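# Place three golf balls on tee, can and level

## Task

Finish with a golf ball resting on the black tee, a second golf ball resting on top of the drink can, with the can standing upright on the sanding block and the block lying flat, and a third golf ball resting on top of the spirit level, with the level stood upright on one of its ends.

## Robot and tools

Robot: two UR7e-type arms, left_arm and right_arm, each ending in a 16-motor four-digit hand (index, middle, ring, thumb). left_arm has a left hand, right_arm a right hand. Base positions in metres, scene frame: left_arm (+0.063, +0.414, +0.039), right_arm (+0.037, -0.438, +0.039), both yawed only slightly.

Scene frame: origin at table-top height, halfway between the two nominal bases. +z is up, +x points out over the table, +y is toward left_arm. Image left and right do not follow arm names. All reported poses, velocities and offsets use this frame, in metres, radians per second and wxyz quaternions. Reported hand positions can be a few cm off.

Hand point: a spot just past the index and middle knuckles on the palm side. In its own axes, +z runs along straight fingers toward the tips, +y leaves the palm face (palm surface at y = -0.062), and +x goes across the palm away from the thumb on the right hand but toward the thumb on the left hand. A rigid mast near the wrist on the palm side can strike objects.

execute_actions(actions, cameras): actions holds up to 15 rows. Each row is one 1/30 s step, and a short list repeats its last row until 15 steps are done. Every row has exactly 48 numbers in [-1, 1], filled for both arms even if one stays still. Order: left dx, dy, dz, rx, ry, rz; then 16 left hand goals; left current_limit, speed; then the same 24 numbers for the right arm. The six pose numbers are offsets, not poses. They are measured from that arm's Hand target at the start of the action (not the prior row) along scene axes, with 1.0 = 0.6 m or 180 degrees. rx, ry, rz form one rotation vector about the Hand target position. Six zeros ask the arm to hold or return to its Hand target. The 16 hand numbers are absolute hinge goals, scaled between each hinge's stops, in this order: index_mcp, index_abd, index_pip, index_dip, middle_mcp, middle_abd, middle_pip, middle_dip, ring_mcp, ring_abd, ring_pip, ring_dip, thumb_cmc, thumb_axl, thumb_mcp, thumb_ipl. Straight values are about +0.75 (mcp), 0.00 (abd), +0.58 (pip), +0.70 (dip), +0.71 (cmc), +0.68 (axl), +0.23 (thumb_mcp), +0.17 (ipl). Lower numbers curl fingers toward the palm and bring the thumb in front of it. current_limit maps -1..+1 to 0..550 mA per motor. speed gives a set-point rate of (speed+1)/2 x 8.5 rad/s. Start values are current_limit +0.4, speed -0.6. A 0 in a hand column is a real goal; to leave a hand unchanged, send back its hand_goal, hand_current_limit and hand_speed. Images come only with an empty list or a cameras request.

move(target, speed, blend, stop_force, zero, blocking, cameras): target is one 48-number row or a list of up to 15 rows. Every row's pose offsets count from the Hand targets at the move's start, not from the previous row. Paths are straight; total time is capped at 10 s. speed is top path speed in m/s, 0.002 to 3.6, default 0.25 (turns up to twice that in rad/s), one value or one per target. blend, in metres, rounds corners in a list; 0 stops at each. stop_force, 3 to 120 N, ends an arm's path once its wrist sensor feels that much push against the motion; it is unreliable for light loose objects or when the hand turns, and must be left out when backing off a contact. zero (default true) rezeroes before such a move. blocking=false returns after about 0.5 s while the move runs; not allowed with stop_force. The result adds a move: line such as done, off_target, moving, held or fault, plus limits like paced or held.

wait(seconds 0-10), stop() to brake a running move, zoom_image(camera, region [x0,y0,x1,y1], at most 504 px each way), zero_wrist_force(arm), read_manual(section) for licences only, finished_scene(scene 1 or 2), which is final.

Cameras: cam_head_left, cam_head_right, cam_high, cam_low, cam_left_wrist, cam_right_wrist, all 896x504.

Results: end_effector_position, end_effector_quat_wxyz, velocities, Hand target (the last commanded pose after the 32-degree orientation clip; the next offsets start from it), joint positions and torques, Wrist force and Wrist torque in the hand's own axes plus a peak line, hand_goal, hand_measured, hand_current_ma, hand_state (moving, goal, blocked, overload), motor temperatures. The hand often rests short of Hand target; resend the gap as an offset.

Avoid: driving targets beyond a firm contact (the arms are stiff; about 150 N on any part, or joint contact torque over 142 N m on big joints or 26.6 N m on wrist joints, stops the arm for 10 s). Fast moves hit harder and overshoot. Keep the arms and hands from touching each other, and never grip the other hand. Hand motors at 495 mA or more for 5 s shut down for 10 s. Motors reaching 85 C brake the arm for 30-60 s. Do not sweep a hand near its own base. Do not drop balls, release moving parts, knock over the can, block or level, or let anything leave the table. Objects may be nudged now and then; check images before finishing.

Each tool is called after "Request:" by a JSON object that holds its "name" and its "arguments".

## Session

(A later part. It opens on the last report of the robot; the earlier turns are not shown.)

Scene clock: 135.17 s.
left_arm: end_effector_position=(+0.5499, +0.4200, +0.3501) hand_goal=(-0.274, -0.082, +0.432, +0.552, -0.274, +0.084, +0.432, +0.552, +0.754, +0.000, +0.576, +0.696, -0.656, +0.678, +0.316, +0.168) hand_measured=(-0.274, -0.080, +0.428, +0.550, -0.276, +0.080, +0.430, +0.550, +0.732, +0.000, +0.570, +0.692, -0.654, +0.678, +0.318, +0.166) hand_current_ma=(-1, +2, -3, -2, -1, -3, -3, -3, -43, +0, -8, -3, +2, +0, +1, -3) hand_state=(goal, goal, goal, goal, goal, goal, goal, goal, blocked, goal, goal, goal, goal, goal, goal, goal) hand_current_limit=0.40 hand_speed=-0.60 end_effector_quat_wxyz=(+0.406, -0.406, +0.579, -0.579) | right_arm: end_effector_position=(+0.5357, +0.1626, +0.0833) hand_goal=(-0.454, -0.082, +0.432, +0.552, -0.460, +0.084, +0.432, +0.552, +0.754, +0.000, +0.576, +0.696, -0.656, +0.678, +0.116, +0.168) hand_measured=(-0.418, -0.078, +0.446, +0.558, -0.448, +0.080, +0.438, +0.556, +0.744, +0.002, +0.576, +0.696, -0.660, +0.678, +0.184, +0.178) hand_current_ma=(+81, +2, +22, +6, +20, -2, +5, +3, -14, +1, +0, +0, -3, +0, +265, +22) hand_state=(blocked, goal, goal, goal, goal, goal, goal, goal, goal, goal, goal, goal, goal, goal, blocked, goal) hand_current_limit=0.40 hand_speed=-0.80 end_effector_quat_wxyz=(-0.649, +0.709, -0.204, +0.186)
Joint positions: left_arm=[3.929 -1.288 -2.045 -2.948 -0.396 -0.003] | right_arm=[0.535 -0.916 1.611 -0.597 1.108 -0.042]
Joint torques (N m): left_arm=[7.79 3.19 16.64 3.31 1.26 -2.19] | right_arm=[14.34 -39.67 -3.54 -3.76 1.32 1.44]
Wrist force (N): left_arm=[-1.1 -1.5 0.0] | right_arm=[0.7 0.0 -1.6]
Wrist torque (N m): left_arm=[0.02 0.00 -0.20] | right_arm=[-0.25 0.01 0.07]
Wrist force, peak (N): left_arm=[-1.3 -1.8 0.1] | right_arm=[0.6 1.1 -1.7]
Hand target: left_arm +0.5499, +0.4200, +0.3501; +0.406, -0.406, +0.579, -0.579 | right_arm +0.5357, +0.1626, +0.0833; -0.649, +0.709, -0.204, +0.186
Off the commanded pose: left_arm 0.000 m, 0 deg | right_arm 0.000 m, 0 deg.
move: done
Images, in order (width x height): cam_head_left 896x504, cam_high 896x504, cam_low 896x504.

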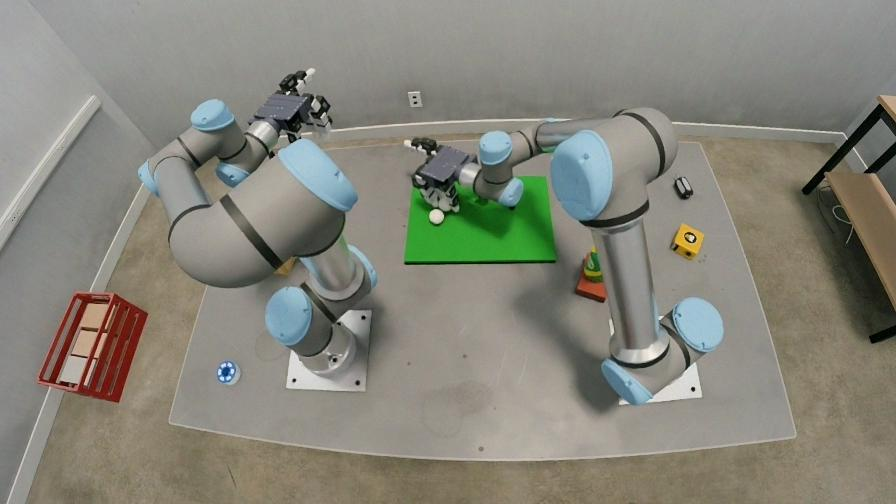

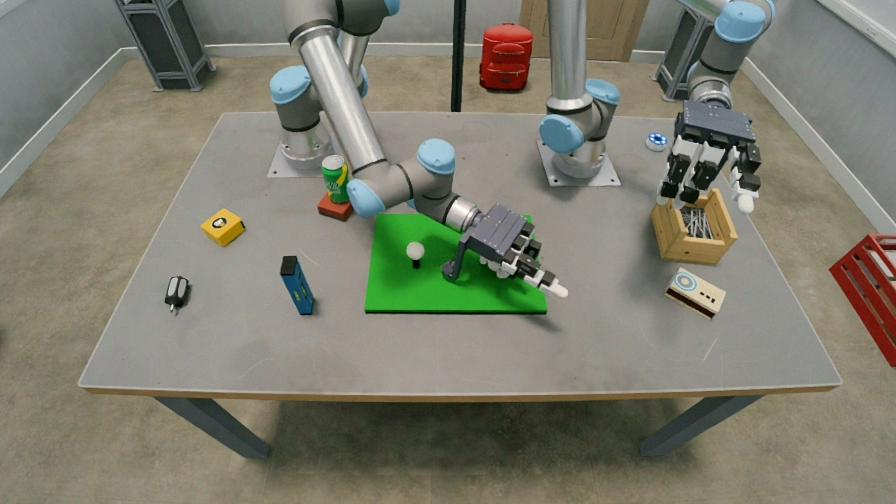

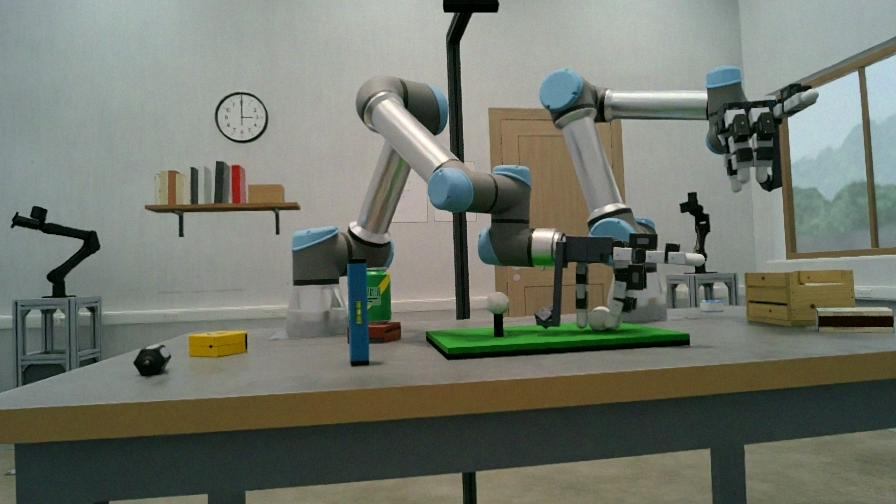

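Request:
{"name": "zoom_image", "arguments": {"camera": "cam_high", "region": [265, 240, 335, 330]}}

Request:
{"name": "zoom_image", "arguments": {"camera": "cam_low", "region": [320, 245, 400, 375]}}

Request:
{"name": "zoom_image", "arguments": {"camera": "cam_head_left", "region": [560, 120, 640, 210]}}

Request:
{"name": "zoom_image", "arguments": {"camera": "cam_high", "region": [305, 140, 380, 230]}}

Request:
{"name": "zoom_image", "arguments": {"camera": "cam_low", "region": [340, 250, 420, 350]}}

Scaled by 5.600 from the camera's 896x504 image, which has a finer 1280x720 frame.

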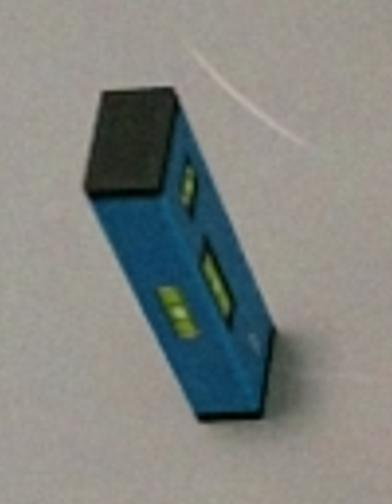

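Scaled by 3.877 from the camera's 896x504 image, which has a finer 1280x720 frame.

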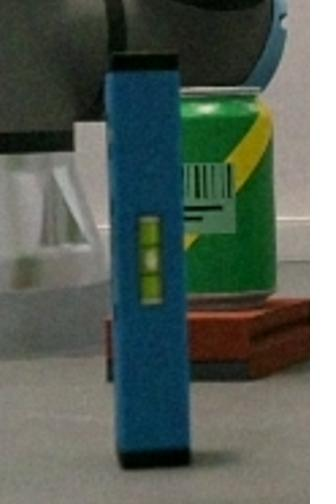

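Scaled by 5.600 from the camera's 896x504 image, which has a finer 1280x720 frame.

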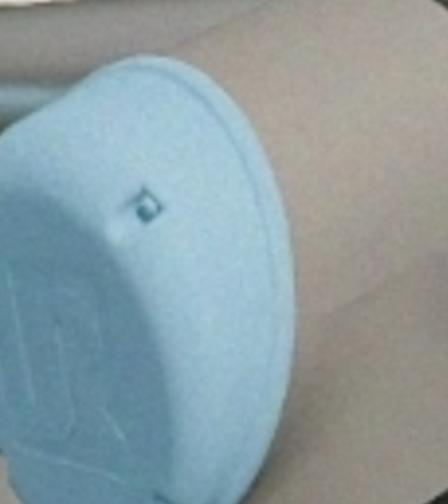

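Scaled by 5.600 from the camera's 896x504 image, which has a finer 1280x720 frame.

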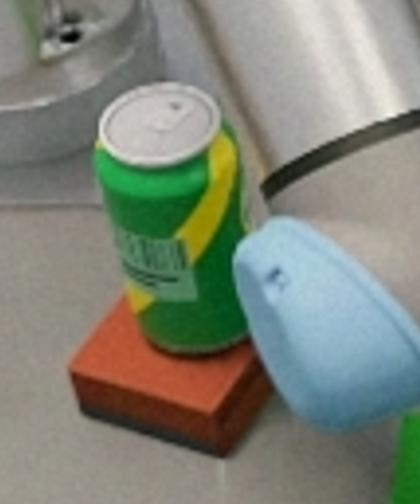

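Scaled by 5.040 from the camera's 896x504 image, which has a finer 1280x720 frame.

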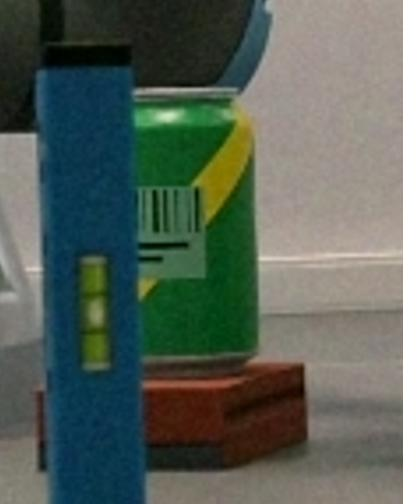

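Request:
{"name": "move", "arguments": {"target": [[0,0,0,0,0,0,-0.274,-0.083,0.432,0.552,-0.274,0.083,0.432,0.552,0.754,0,0.576,0.696,-0.656,0.678,0.315,0.168,0.4,-0.8,0,0,0.361,0,0,0,-0.454,-0.083,0.432,0.552,-0.47,0.083,0.432,0.552,0.754,0,0.576,0.696,-0.656,0.678,0.115,0.168,0.4,-0.8],[-0.0838,-0.5458,-0.3447,0.0161,0.023,-0.1666,-0.274,-0.083,0.432,0.552,-0.274,0.083,0.432,0.552,0.754,0,0.576,0.696,-0.656,0.678,0.315,0.168,0.4,-0.8,0.2118,-0.8302,0.3367,0,0,-0.3222,-0.454,-0.083,0.432,0.552,-0.47,0.083,0.432,0.552,0.754,0,0.576,0.696,-0.656,0.678,0.115,0.168,0.4,-0.8]], "speed": [0.12,0.2], "blend": [0.02,0], "cameras": ["cam_high","cam_low","cam_head_left","cam_head_right"]}}

Request:
{"name": "zoom_image", "arguments": {"camera": "cam_high", "region": [245, 190, 345, 310]}}

Request:
{"name": "zoom_image", "arguments": {"camera": "cam_low", "region": [310, 190, 410, 290]}}

Request:
{"name": "zoom_image", "arguments": {"camera": "cam_high", "region": [420, 170, 560, 300]}}

Request:
{"name": "zoom_image", "arguments": {"camera": "cam_low", "region": [520, 230, 660, 350]}}

Scene clock: 143.43 s.
left_arm: end_effector_position=(+0.4996, +0.0927, +0.1434) hand_goal=(-0.274, -0.082, +0.432, +0.552, -0.274, +0.084, +0.432, +0.552, +0.754, +0.000, +0.576, +0.696, -0.656, +0.678, +0.316, +0.168) hand_measured=(-0.274, -0.080, +0.430, +0.550, -0.276, +0.080, +0.430, +0.550, +0.734, +0.000, +0.570, +0.692, -0.654, +0.678, +0.316, +0.166) hand_current_ma=(-1, +2, -2, -2, -1, -3, -2, -2, -43, +0, -8, -3, +2, +0, +1, -3) hand_state=(goal, goal, goal, goal, goal, goal, goal, goal, blocked, goal, goal, goal, goal, goal, goal, goal) hand_current_limit=0.40 hand_speed=-0.80 end_effector_quat_wxyz=(+0.231, -0.253, +0.692, -0.635) | right_arm: end_effector_position=(+0.6627, -0.3354, +0.2853) hand_goal=(-0.454, -0.082, +0.432, +0.552, -0.470, +0.084, +0.432, +0.552, +0.754, +0.000, +0.576, +0.696, -0.656, +0.678, +0.116, +0.168) hand_measured=(-0.418, -0.078, +0.450, +0.560, -0.448, +0.080, +0.440, +0.556, +0.744, +0.002, +0.576, +0.696, -0.660, +0.678, +0.182, +0.180) hand_current_ma=(+81, +2, +29, +9, +44, -2, +10, +3, -14, +1, +0, +0, -3, +0, +250, +23) hand_state=(blocked, goal, goal, goal, blocked, goal, goal, goal, goal, goal, goal, goal, goal, goal, blocked, goal) hand_current_limit=0.40 hand_speed=-0.80 end_effector_quat_wxyz=(-0.478, +0.521, -0.522, +0.477)
Joint positions: left_arm=[3.09 -1.684 -2.24 -2.49 -0.715 0.099] | right_arm=[-0.149 -1.499 1.852 -0.265 1.435 -0.011]
Joint torques (N m): left_arm=[-7.76 16.24 32.07 3.4 -1.18 -2.2] | right_arm=[-14.96 -19.77 -31.97 -4.34 1.52 1.4]
Wrist force (N): left_arm=[-1.0 -1.6 0.0] | right_arm=[1.0 1.4 -0.8]
Wrist torque (N m): left_arm=[0.03 0.00 -0.20] | right_arm=[-0.15 0.01 0.08]
Wrist force, peak (N): left_arm=[-1.6 -1.9 -0.2] | right_arm=[2.1 1.6 -1.1]
Hand target: left_arm +0.4996, +0.0925, +0.1433; +0.231, -0.253, +0.692, -0.635 | right_arm +0.6628, -0.3355, +0.2853; -0.478, +0.521, -0.522, +0.477
Off the commanded pose: left_arm 0.000 m, 0 deg | right_arm 0.000 m, 0 deg.
move: done; blend cut to 0 m at target 1
Images, in order (width x height): cam_head_left 896x504, cam_head_right 896x504, cam_high 896x504, cam_low 896x504.

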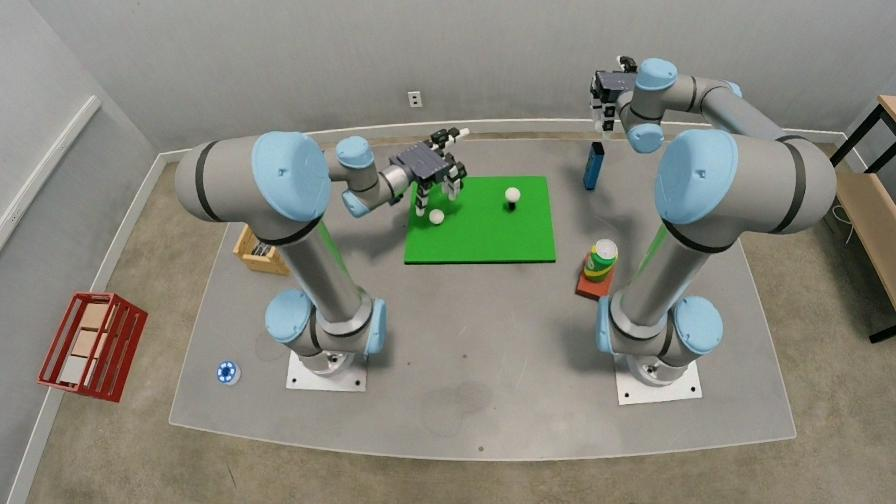

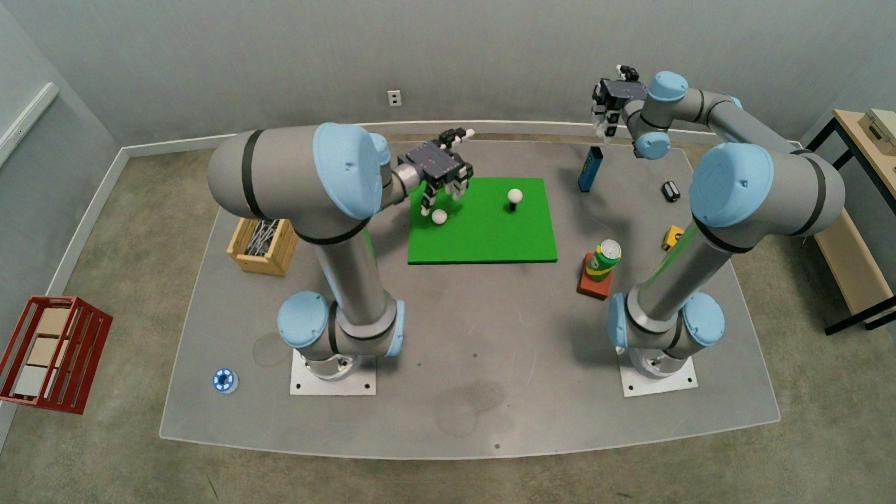

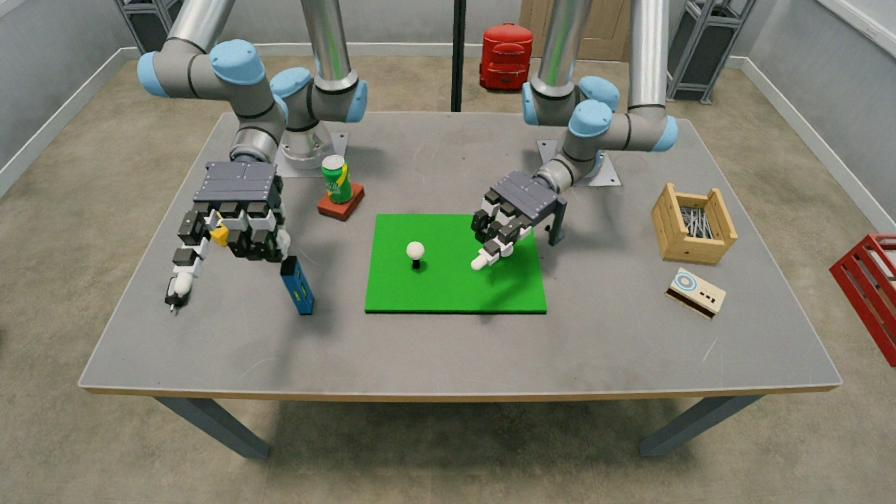

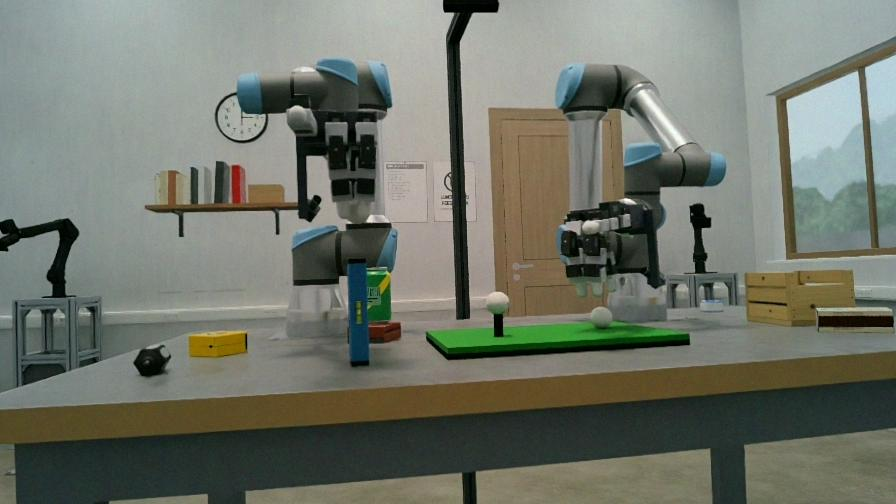

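Scaled by 4.200 from the camera's 896x504 image, which has a finer 1280x720 frame.

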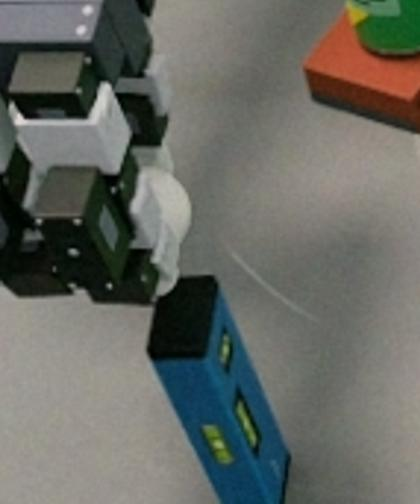

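Scaled by 5.040 from the camera's 896x504 image, which has a finer 1280x720 frame.

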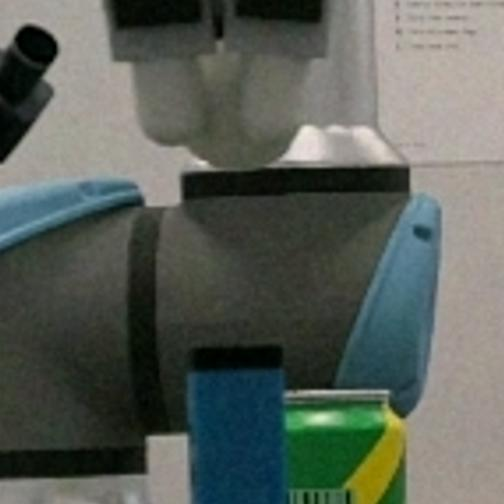

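Scaled by 3.600 from the camera's 896x504 image, which has a finer 1280x720 frame.

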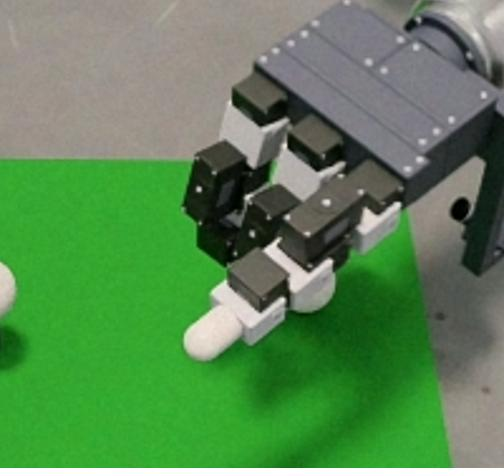

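Scaled by 3.600 from the camera's 896x504 image, which has a finer 1280x720 frame.

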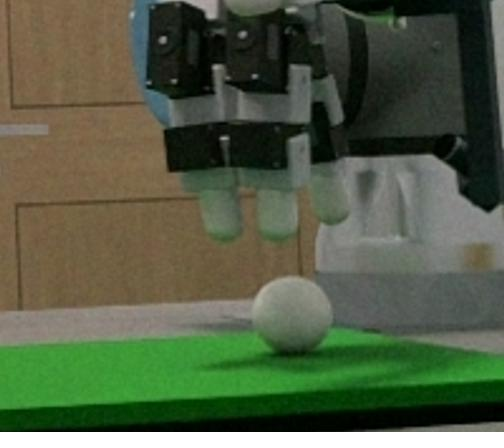

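Request:
{"name": "zoom_image", "arguments": {"camera": "cam_high", "region": [262, 220, 312, 280]}}

Request:
{"name": "zoom_image", "arguments": {"camera": "cam_low", "region": [330, 195, 380, 275]}}

Request:
{"name": "zoom_image", "arguments": {"camera": "cam_head_left", "region": [570, 80, 650, 190]}}

Request:
{"name": "zoom_image", "arguments": {"camera": "cam_head_right", "region": [560, 90, 640, 200]}}

Scaled by 8.400 from the camera's 896x504 image, which has a finer 1280x720 frame.

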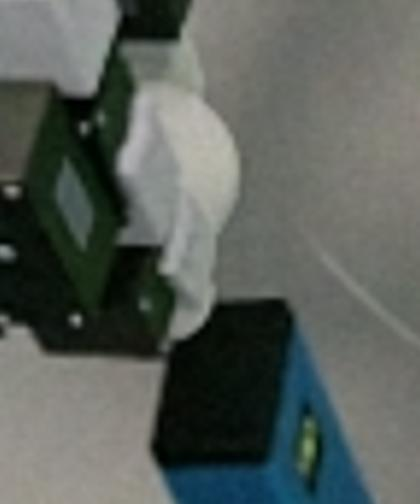

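Scaled by 6.300 from the camera's 896x504 image, which has a finer 1280x720 frame.

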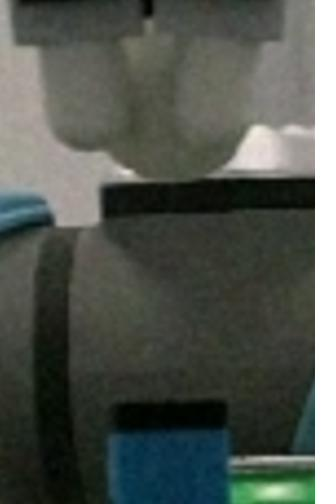

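Scaled by 4.582 from the camera's 896x504 image, which has a finer 1280x720 frame.

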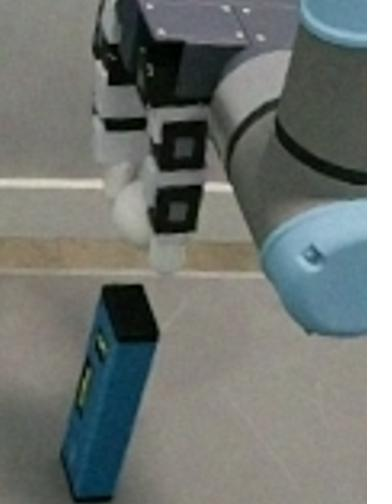

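Scaled by 4.582 from the camera's 896x504 image, which has a finer 1280x720 frame.

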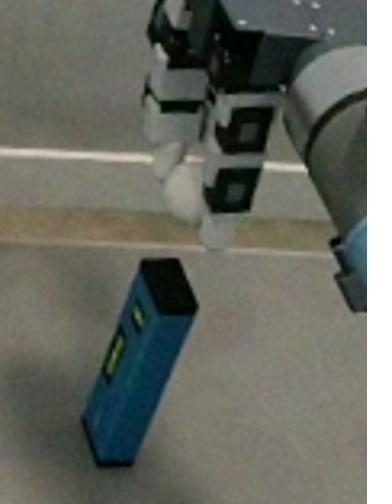

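Request:
{"name": "zoom_image", "arguments": {"camera": "cam_head_left", "region": [390, 140, 480, 240]}}

Request:
{"name": "zoom_image", "arguments": {"camera": "cam_head_right", "region": [400, 140, 490, 240]}}

Request:
{"name": "zoom_image", "arguments": {"camera": "cam_high", "region": [470, 210, 530, 270]}}

Scaled by 5.040 from the camera's 896x504 image, which has a finer 1280x720 frame.

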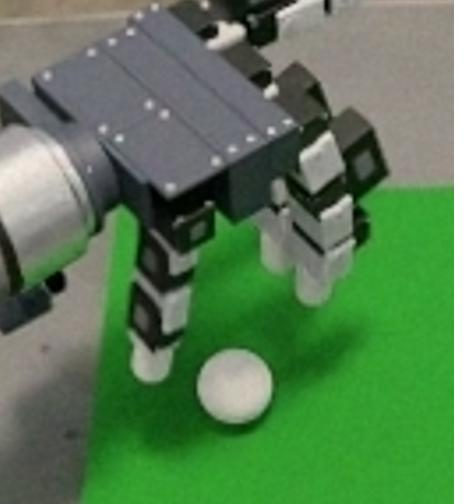

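Scaled by 5.040 from the camera's 896x504 image, which has a finer 1280x720 frame.

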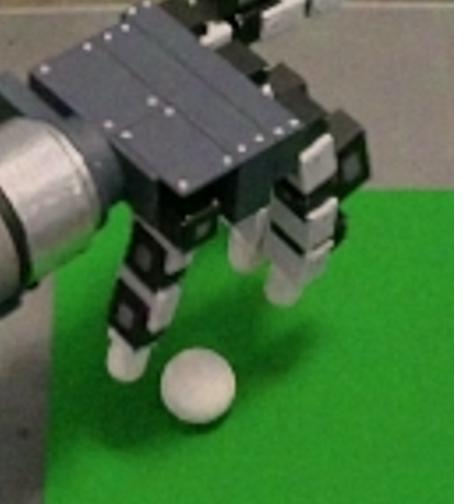

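Scaled by 8.400 from the camera's 896x504 image, which has a finer 1280x720 frame.

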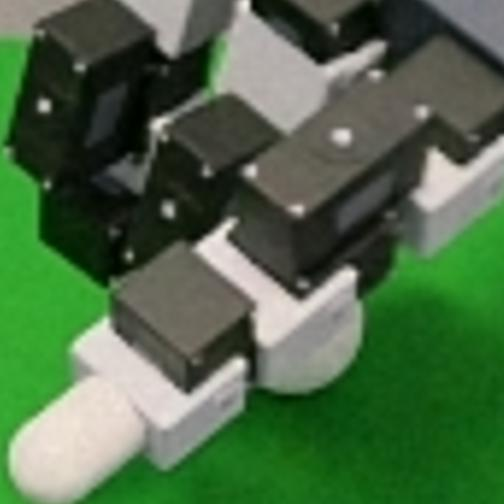

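Request:
{"name": "move", "arguments": {"target": [-0.0067,-0.005,-0.1,0,0,0,-0.274,-0.083,0.432,0.552,-0.274,0.083,0.432,0.552,0.754,0,0.576,0.696,-0.656,0.678,0.315,0.168,0.4,-0.8,0,-0.0067,-0.0717,0,0,0,-0.454,-0.083,0.432,0.552,-0.47,0.083,0.432,0.552,0.754,0,0.576,0.696,-0.656,0.678,0.115,0.168,0.4,-0.8], "speed": 0.05, "stop_force": 6, "cameras": ["cam_high","cam_low","cam_head_left"]}}

Request:
{"name": "zoom_image", "arguments": {"camera": "cam_high", "region": [262, 220, 312, 280]}}

Request:
{"name": "zoom_image", "arguments": {"camera": "cam_low", "region": [330, 215, 380, 275]}}

Request:
{"name": "zoom_image", "arguments": {"camera": "cam_low", "region": [520, 230, 660, 350]}}

Request:
{"name": "zoom_image", "arguments": {"camera": "cam_head_left", "region": [390, 140, 480, 240]}}

Scene clock: 148.07 s.
left_arm: end_effector_position=(+0.4956, +0.0895, +0.0833) hand_goal=(-0.274, -0.082, +0.432, +0.552, -0.274, +0.084, +0.432, +0.552, +0.754, +0.000, +0.576, +0.696, -0.656, +0.678, +0.316, +0.168) hand_measured=(-0.274, -0.080, +0.430, +0.550, -0.276, +0.080, +0.430, +0.550, +0.734, +0.000, +0.570, +0.692, -0.654, +0.678, +0.316, +0.166) hand_current_ma=(-1, +2, -2, -2, -1, -3, -2, -2, -42, +0, -8, -3, +2, +0, +1, -3) hand_state=(goal, goal, goal, goal, goal, goal, goal, goal, blocked, goal, goal, goal, goal, goal, goal, goal) hand_current_limit=0.40 hand_speed=-0.80 end_effector_quat_wxyz=(+0.231, -0.253, +0.692, -0.635) | right_arm: end_effector_position=(+0.6628, -0.3395, +0.2423) hand_goal=(-0.454, -0.082, +0.432, +0.552, -0.470, +0.084, +0.432, +0.552, +0.754, +0.000, +0.576, +0.696, -0.656, +0.678, +0.116, +0.168) hand_measured=(-0.418, -0.078, +0.450, +0.560, -0.448, +0.080, +0.440, +0.556, +0.744, +0.002, +0.576, +0.696, -0.660, +0.678, +0.182, +0.180) hand_current_ma=(+81, +2, +29, +9, +44, -2, +10, +3, -14, +1, +0, +0, -3, +0, +250, +23) hand_state=(blocked, goal, goal, goal, blocked, goal, goal, goal, goal, goal, goal, goal, goal, goal, blocked, goal) hand_current_limit=0.40 hand_speed=-0.80 end_effector_quat_wxyz=(-0.478, +0.521, -0.522, +0.477)
Joint positions: left_arm=[3.08 -1.822 -2.302 -2.29 -0.725 0.097] | right_arm=[-0.16 -1.458 1.927 -0.38 1.425 -0.012]
Joint torques (N m): left_arm=[-8.04 18.71 0.36 3.45 -1.43 -2.13] | right_arm=[-15.03 -20.32 -6.03 -4.32 -1.48 -1.19]
Wrist force (N): left_arm=[-0.9 -1.5 0.0] | right_arm=[0.6 1.6 -0.8]
Wrist torque (N m): left_arm=[0.04 -0.01 -0.20] | right_arm=[-0.17 0.03 0.16]
Wrist force, peak (N): left_arm=[-1.2 -1.8 0.1] | right_arm=[0.8 2.0 -1.3]
Hand target: left_arm +0.4956, +0.0895, +0.0833; +0.231, -0.253, +0.692, -0.635 | right_arm +0.6628, -0.3395, +0.2423; -0.478, +0.521, -0.522, +0.477
Off the commanded pose: left_arm 0.000 m, 0 deg | right_arm 0.000 m, 0 deg.
move: done
Images, in order (width x height): cam_head_left 896x504, cam_high 896x504, cam_low 896x504.

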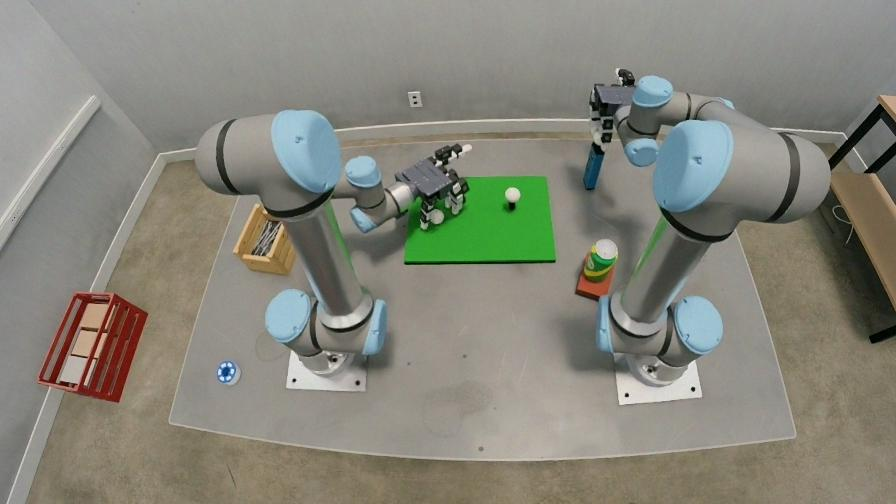

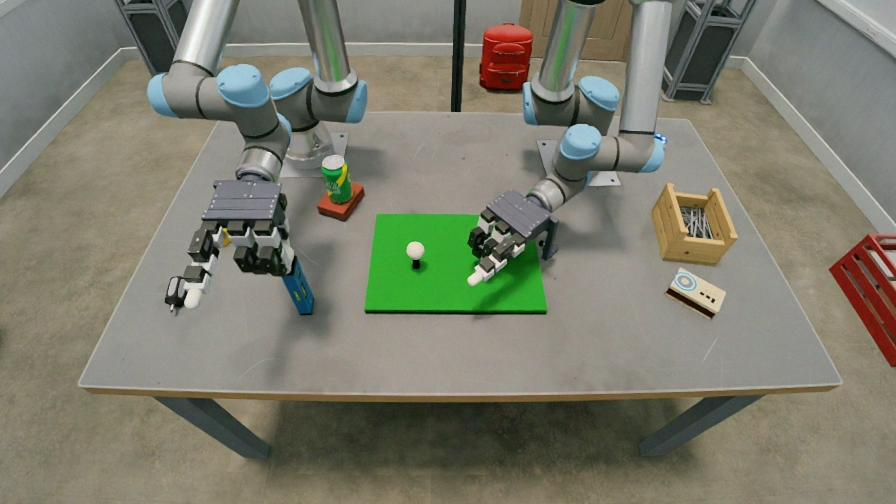

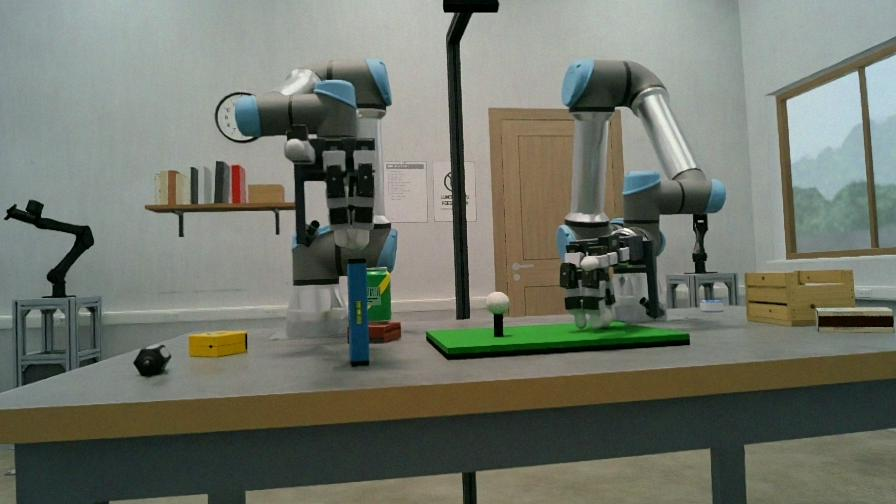

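Scaled by 8.400 from the camera's 896x504 image, which has a finer 1280x720 frame.

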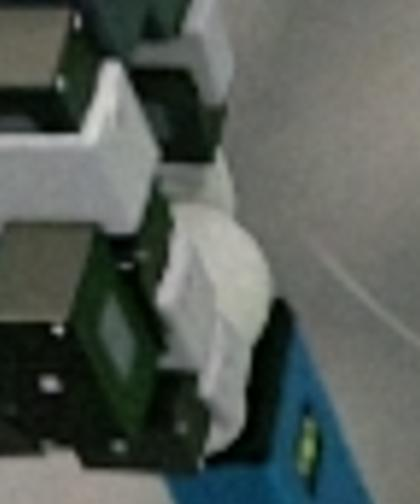

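Scaled by 8.400 from the camera's 896x504 image, which has a finer 1280x720 frame.

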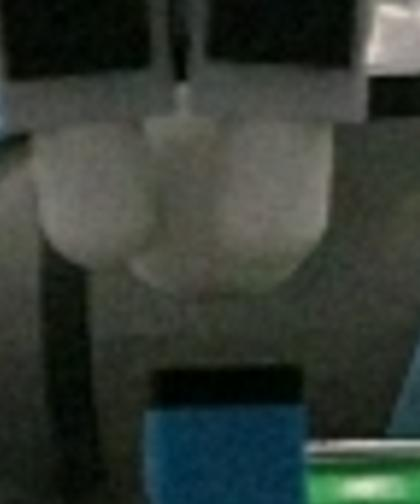

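Scaled by 3.600 from the camera's 896x504 image, which has a finer 1280x720 frame.

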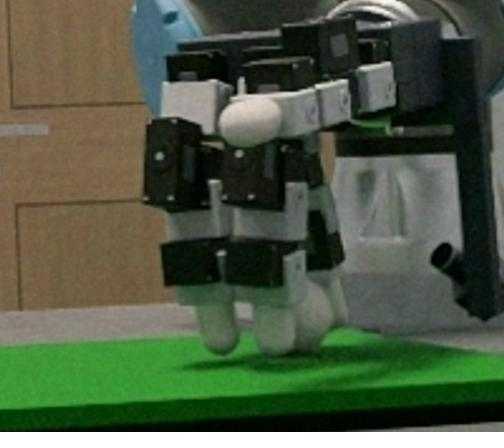

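Scaled by 5.040 from the camera's 896x504 image, which has a finer 1280x720 frame.

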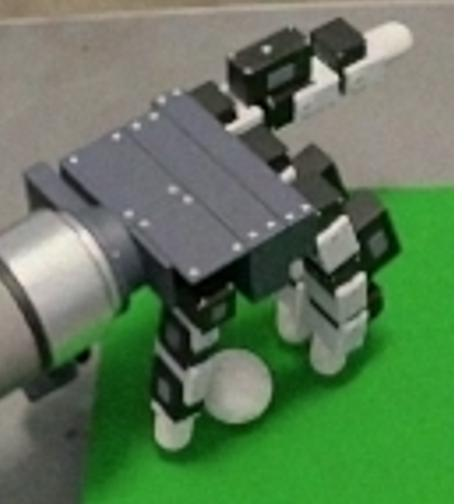

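Request:
{"name": "move", "arguments": {"target": [0,0,0,0,0,0,-0.44,-0.083,0.432,0.552,-0.44,0.083,0.432,0.552,0.754,0,0.576,0.696,-0.656,0.678,0.14,0.168,0.4,-0.8,-0.0017,0.0017,-0.05,0,0,0,-0.454,-0.083,0.432,0.552,-0.47,0.083,0.432,0.552,0.754,0,0.576,0.696,-0.656,0.678,0.115,0.168,0.4,-0.8], "speed": 0.01, "stop_force": 3, "cameras": ["cam_high","cam_low","cam_head_left"]}}

Request:
{"name": "zoom_image", "arguments": {"camera": "cam_high", "region": [262, 220, 312, 280]}}

Request:
{"name": "zoom_image", "arguments": {"camera": "cam_low", "region": [330, 215, 380, 275]}}

Request:
{"name": "zoom_image", "arguments": {"camera": "cam_low", "region": [520, 230, 660, 350]}}

Request:
{"name": "zoom_image", "arguments": {"camera": "cam_head_left", "region": [390, 140, 480, 240]}}

Scene clock: 151.33 s.
left_arm: end_effector_position=(+0.4956, +0.0895, +0.0833) hand_goal=(-0.440, -0.082, +0.432, +0.552, -0.440, +0.084, +0.432, +0.552, +0.754, +0.000, +0.576, +0.696, -0.656, +0.678, +0.140, +0.168) hand_measured=(-0.420, -0.078, +0.440, +0.554, -0.424, +0.080, +0.438, +0.554, +0.734, +0.000, +0.570, +0.692, -0.654, +0.678, +0.184, +0.176) hand_current_ma=(+42, +2, +10, +2, +30, -3, +7, +2, -42, +0, -8, -3, +1, +0, +156, +18) hand_state=(blocked, goal, goal, goal, goal, goal, goal, goal, blocked, goal, goal, goal, goal, goal, blocked, goal) hand_current_limit=0.40 hand_speed=-0.80 end_effector_quat_wxyz=(+0.231, -0.253, +0.692, -0.635) | right_arm: end_effector_position=(+0.6623, -0.3391, +0.2295) hand_goal=(-0.454, -0.082, +0.432, +0.552, -0.470, +0.084, +0.432, +0.552, +0.754, +0.000, +0.576, +0.696, -0.656, +0.678, +0.116, +0.168) hand_measured=(-0.418, -0.078, +0.450, +0.560, -0.448, +0.080, +0.440, +0.556, +0.744, +0.002, +0.576, +0.696, -0.660, +0.678, +0.182, +0.180) hand_current_ma=(+81, +2, +29, +9, +44, -3, +10, +3, -14, +1, +0, +0, -3, +0, +248, +23) hand_state=(blocked, goal, goal, goal, blocked, goal, goal, goal, goal, goal, goal, goal, goal, goal, blocked, goal) hand_current_limit=0.40 hand_speed=-0.80 end_effector_quat_wxyz=(-0.478, +0.521, -0.522, +0.477)
Joint positions: left_arm=[3.08 -1.822 -2.302 -2.29 -0.725 0.097] | right_arm=[-0.159 -1.444 1.947 -0.415 1.426 -0.011]
Joint torques (N m): left_arm=[-6.83 19.04 3.71 2.41 -0.83 -1.93] | right_arm=[6.22 -34.78 -30.34 0.8 -1.27 0.86]
Wrist force (N): left_arm=[-0.9 -2.3 -0.4] | right_arm=[0.6 1.5 -1.0]
Wrist torque (N m): left_arm=[-0.02 -0.01 -0.19] | right_arm=[-0.17 0.05 0.16]
Wrist force, peak (N): left_arm=[-1.2 -2.6 -0.6] | right_arm=[0.9 -3.4 -1.5]
Hand target: left_arm +0.4956, +0.0895, +0.0833; +0.231, -0.253, +0.692, -0.635 | right_arm +0.6623, -0.3391, +0.2295; -0.478, +0.521, -0.522, +0.477 (not the last commanded pose)
Off the commanded pose: left_arm 0.000 m, 0 deg | right_arm 0.017 m, 0 deg.
move: contact (right_arm)
Images, in order (width x height): cam_head_left 896x504, cam_high 896x504, cam_low 896x504.

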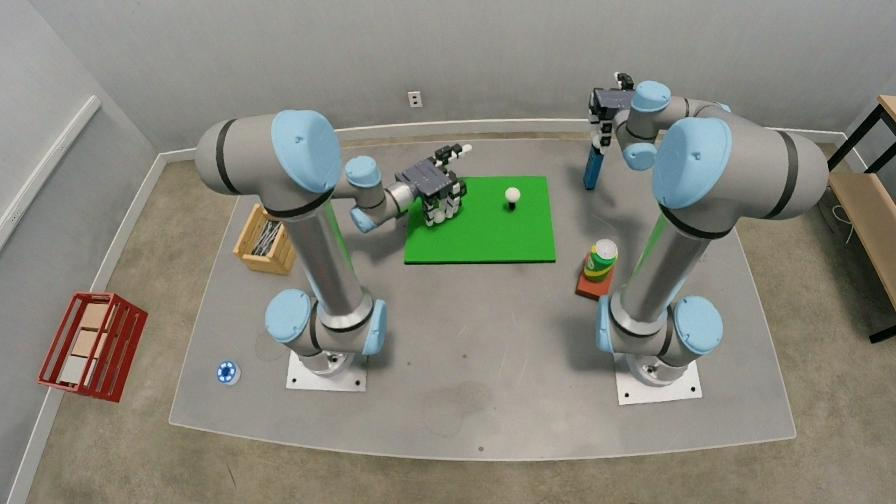

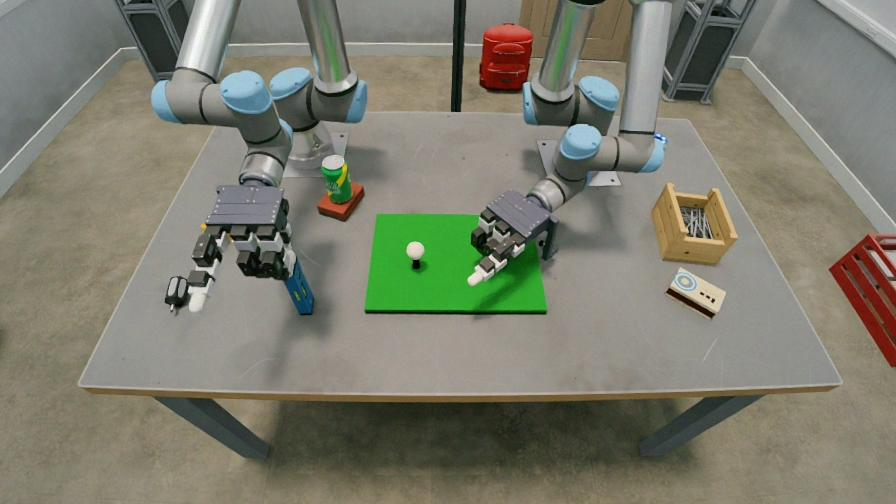

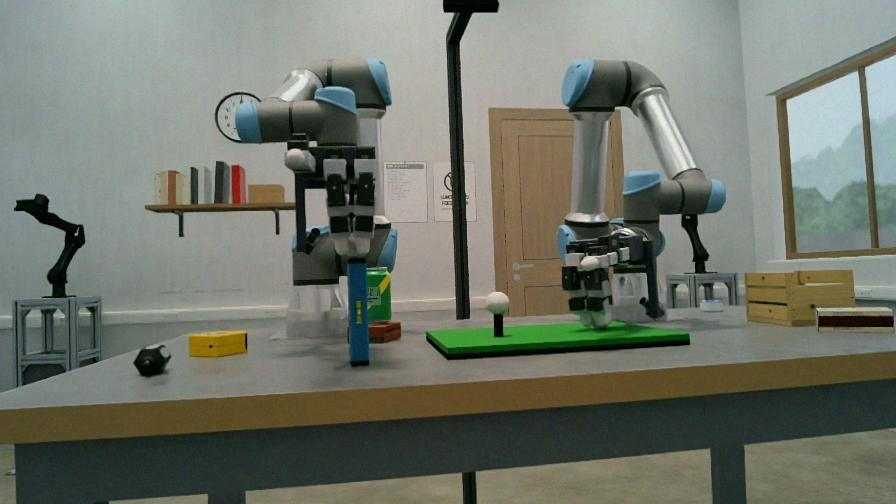

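Scaled by 8.400 from the camera's 896x504 image, which has a finer 1280x720 frame.

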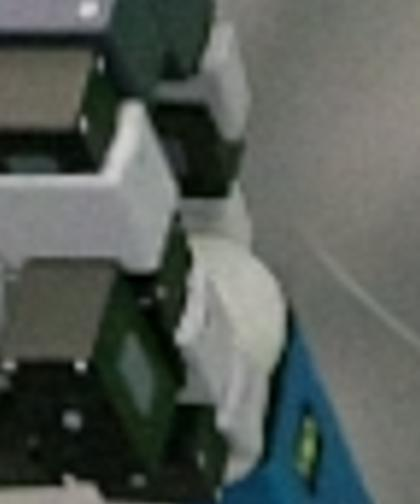

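Scaled by 8.400 from the camera's 896x504 image, which has a finer 1280x720 frame.

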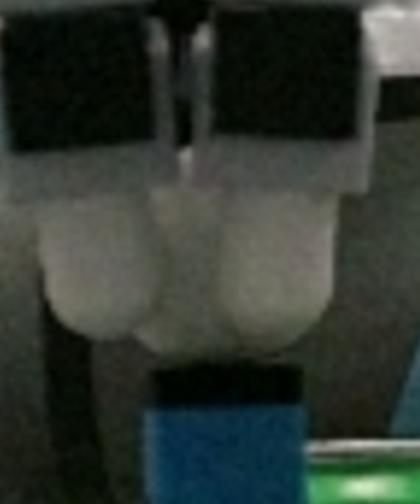

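Scaled by 3.600 from the camera's 896x504 image, which has a finer 1280x720 frame.

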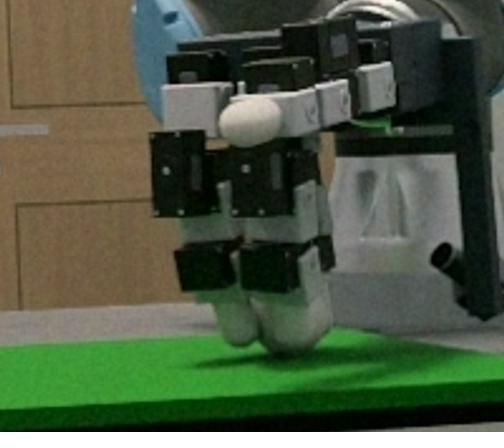

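Scaled by 5.040 from the camera's 896x504 image, which has a finer 1280x720 frame.

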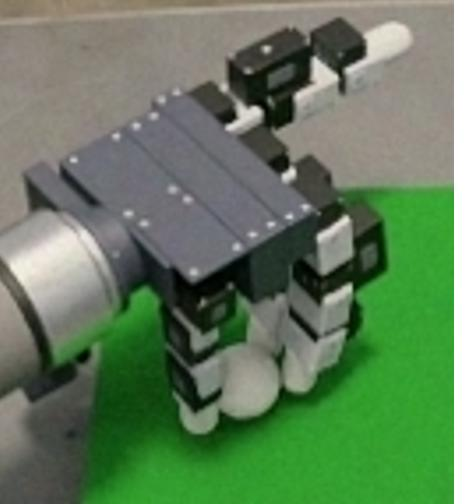

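Request:
{"name": "move", "arguments": {"target": [0,0,0,0,0,0,-0.46,-0.083,0.432,0.552,-0.46,0.083,0.432,0.552,0.754,0,0.576,0.696,-0.656,0.678,0.115,0.168,0.4,-0.8,0,0,-0.0021,0,0,0,-0.454,-0.083,0.432,0.552,-0.47,0.083,0.432,0.552,0.754,0,0.576,0.696,-0.656,0.678,0.115,0.168,0.4,-0.8], "speed": 0.01, "cameras": ["cam_low"]}}

Request:
{"name": "zoom_image", "arguments": {"camera": "cam_low", "region": [330, 215, 380, 275]}}

Scene clock: 152.40 s.
left_arm: end_effector_position=(+0.4956, +0.0895, +0.0833) hand_goal=(-0.460, -0.082, +0.432, +0.552, -0.460, +0.084, +0.432, +0.552, +0.754, +0.000, +0.576, +0.696, -0.656, +0.678, +0.116, +0.168) hand_measured=(-0.420, -0.078, +0.444, +0.556, -0.424, +0.080, +0.442, +0.556, +0.734, +0.000, +0.570, +0.692, -0.654, +0.678, +0.178, +0.180) hand_current_ma=(+103, +2, +17, +4, +89, -3, +13, +4, -42, +0, -8, -3, +1, +0, +239, +30) hand_state=(blocked, goal, goal, goal, blocked, goal, goal, goal, blocked, goal, goal, goal, goal, goal, blocked, goal) hand_current_limit=0.40 hand_speed=-0.80 end_effector_quat_wxyz=(+0.231, -0.253, +0.692, -0.635) | right_arm: end_effector_position=(+0.6623, -0.3391, +0.2283) hand_goal=(-0.454, -0.082, +0.432, +0.552, -0.470, +0.084, +0.432, +0.552, +0.754, +0.000, +0.576, +0.696, -0.656, +0.678, +0.116, +0.168) hand_measured=(-0.418, -0.078, +0.450, +0.560, -0.448, +0.080, +0.440, +0.556, +0.744, +0.002, +0.576, +0.696, -0.662, +0.678, +0.182, +0.180) hand_current_ma=(+81, +2, +29, +9, +44, -3, +10, +3, -14, +1, +0, +0, -6, +0, +248, +23) hand_state=(blocked, goal, goal, goal, blocked, goal, goal, goal, goal, goal, goal, goal, goal, goal, blocked, goal) hand_current_limit=0.40 hand_speed=-0.80 end_effector_quat_wxyz=(-0.478, +0.521, -0.522, +0.477)
Joint positions: left_arm=[3.08 -1.822 -2.302 -2.29 -0.725 0.097] | right_arm=[-0.159 -1.443 1.949 -0.418 1.426 -0.011]
Joint torques (N m): left_arm=[-7.39 19.03 4.78 2.01 -0.53 -1.71] | right_arm=[-2.41 -18.92 -3.84 -3.68 -1.24 0.56]
Wrist force (N): left_arm=[-1.1 -3.0 -0.7] | right_arm=[0.6 -2.9 -1.9]
Wrist torque (N m): left_arm=[-0.06 0.01 -0.21] | right_arm=[-0.49 0.06 0.11]
Wrist force, peak (N): left_arm=[-1.1 -3.0 -0.9] | right_arm=[0.9 -3.4 -1.6]
Hand target: left_arm +0.4956, +0.0895, +0.0833; +0.231, -0.253, +0.692, -0.635 | right_arm +0.6623, -0.3391, +0.2282; -0.478, +0.521, -0.522, +0.477
Off the commanded pose: left_arm 0.000 m, 0 deg | right_arm 0.000 m, 0 deg.
move: done
Images, in order (width x height): cam_low 896x504.

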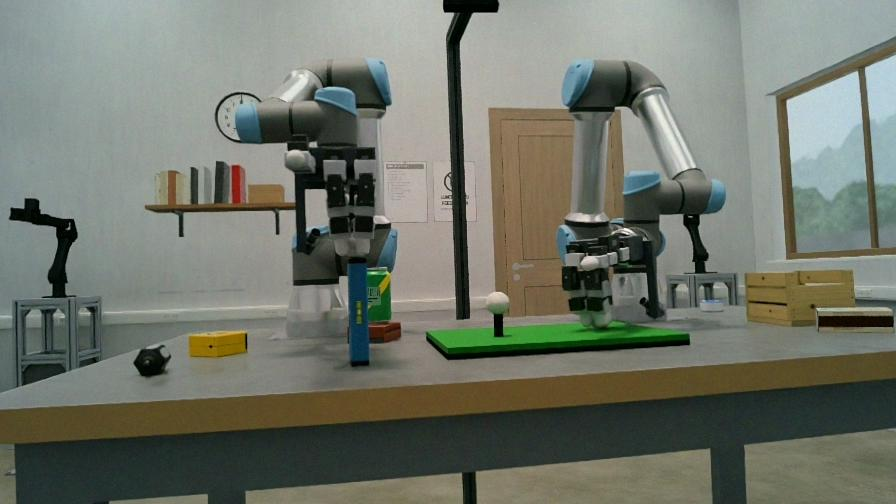

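Scaled by 8.400 from the camera's 896x504 image, which has a finer 1280x720 frame.

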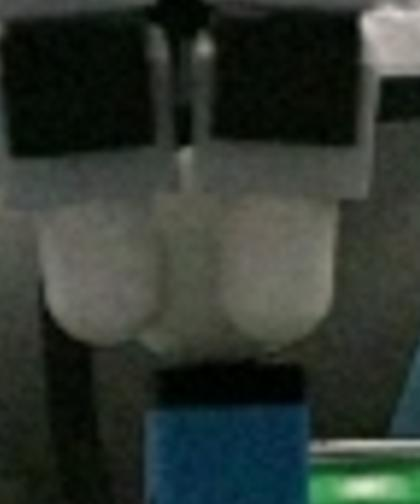

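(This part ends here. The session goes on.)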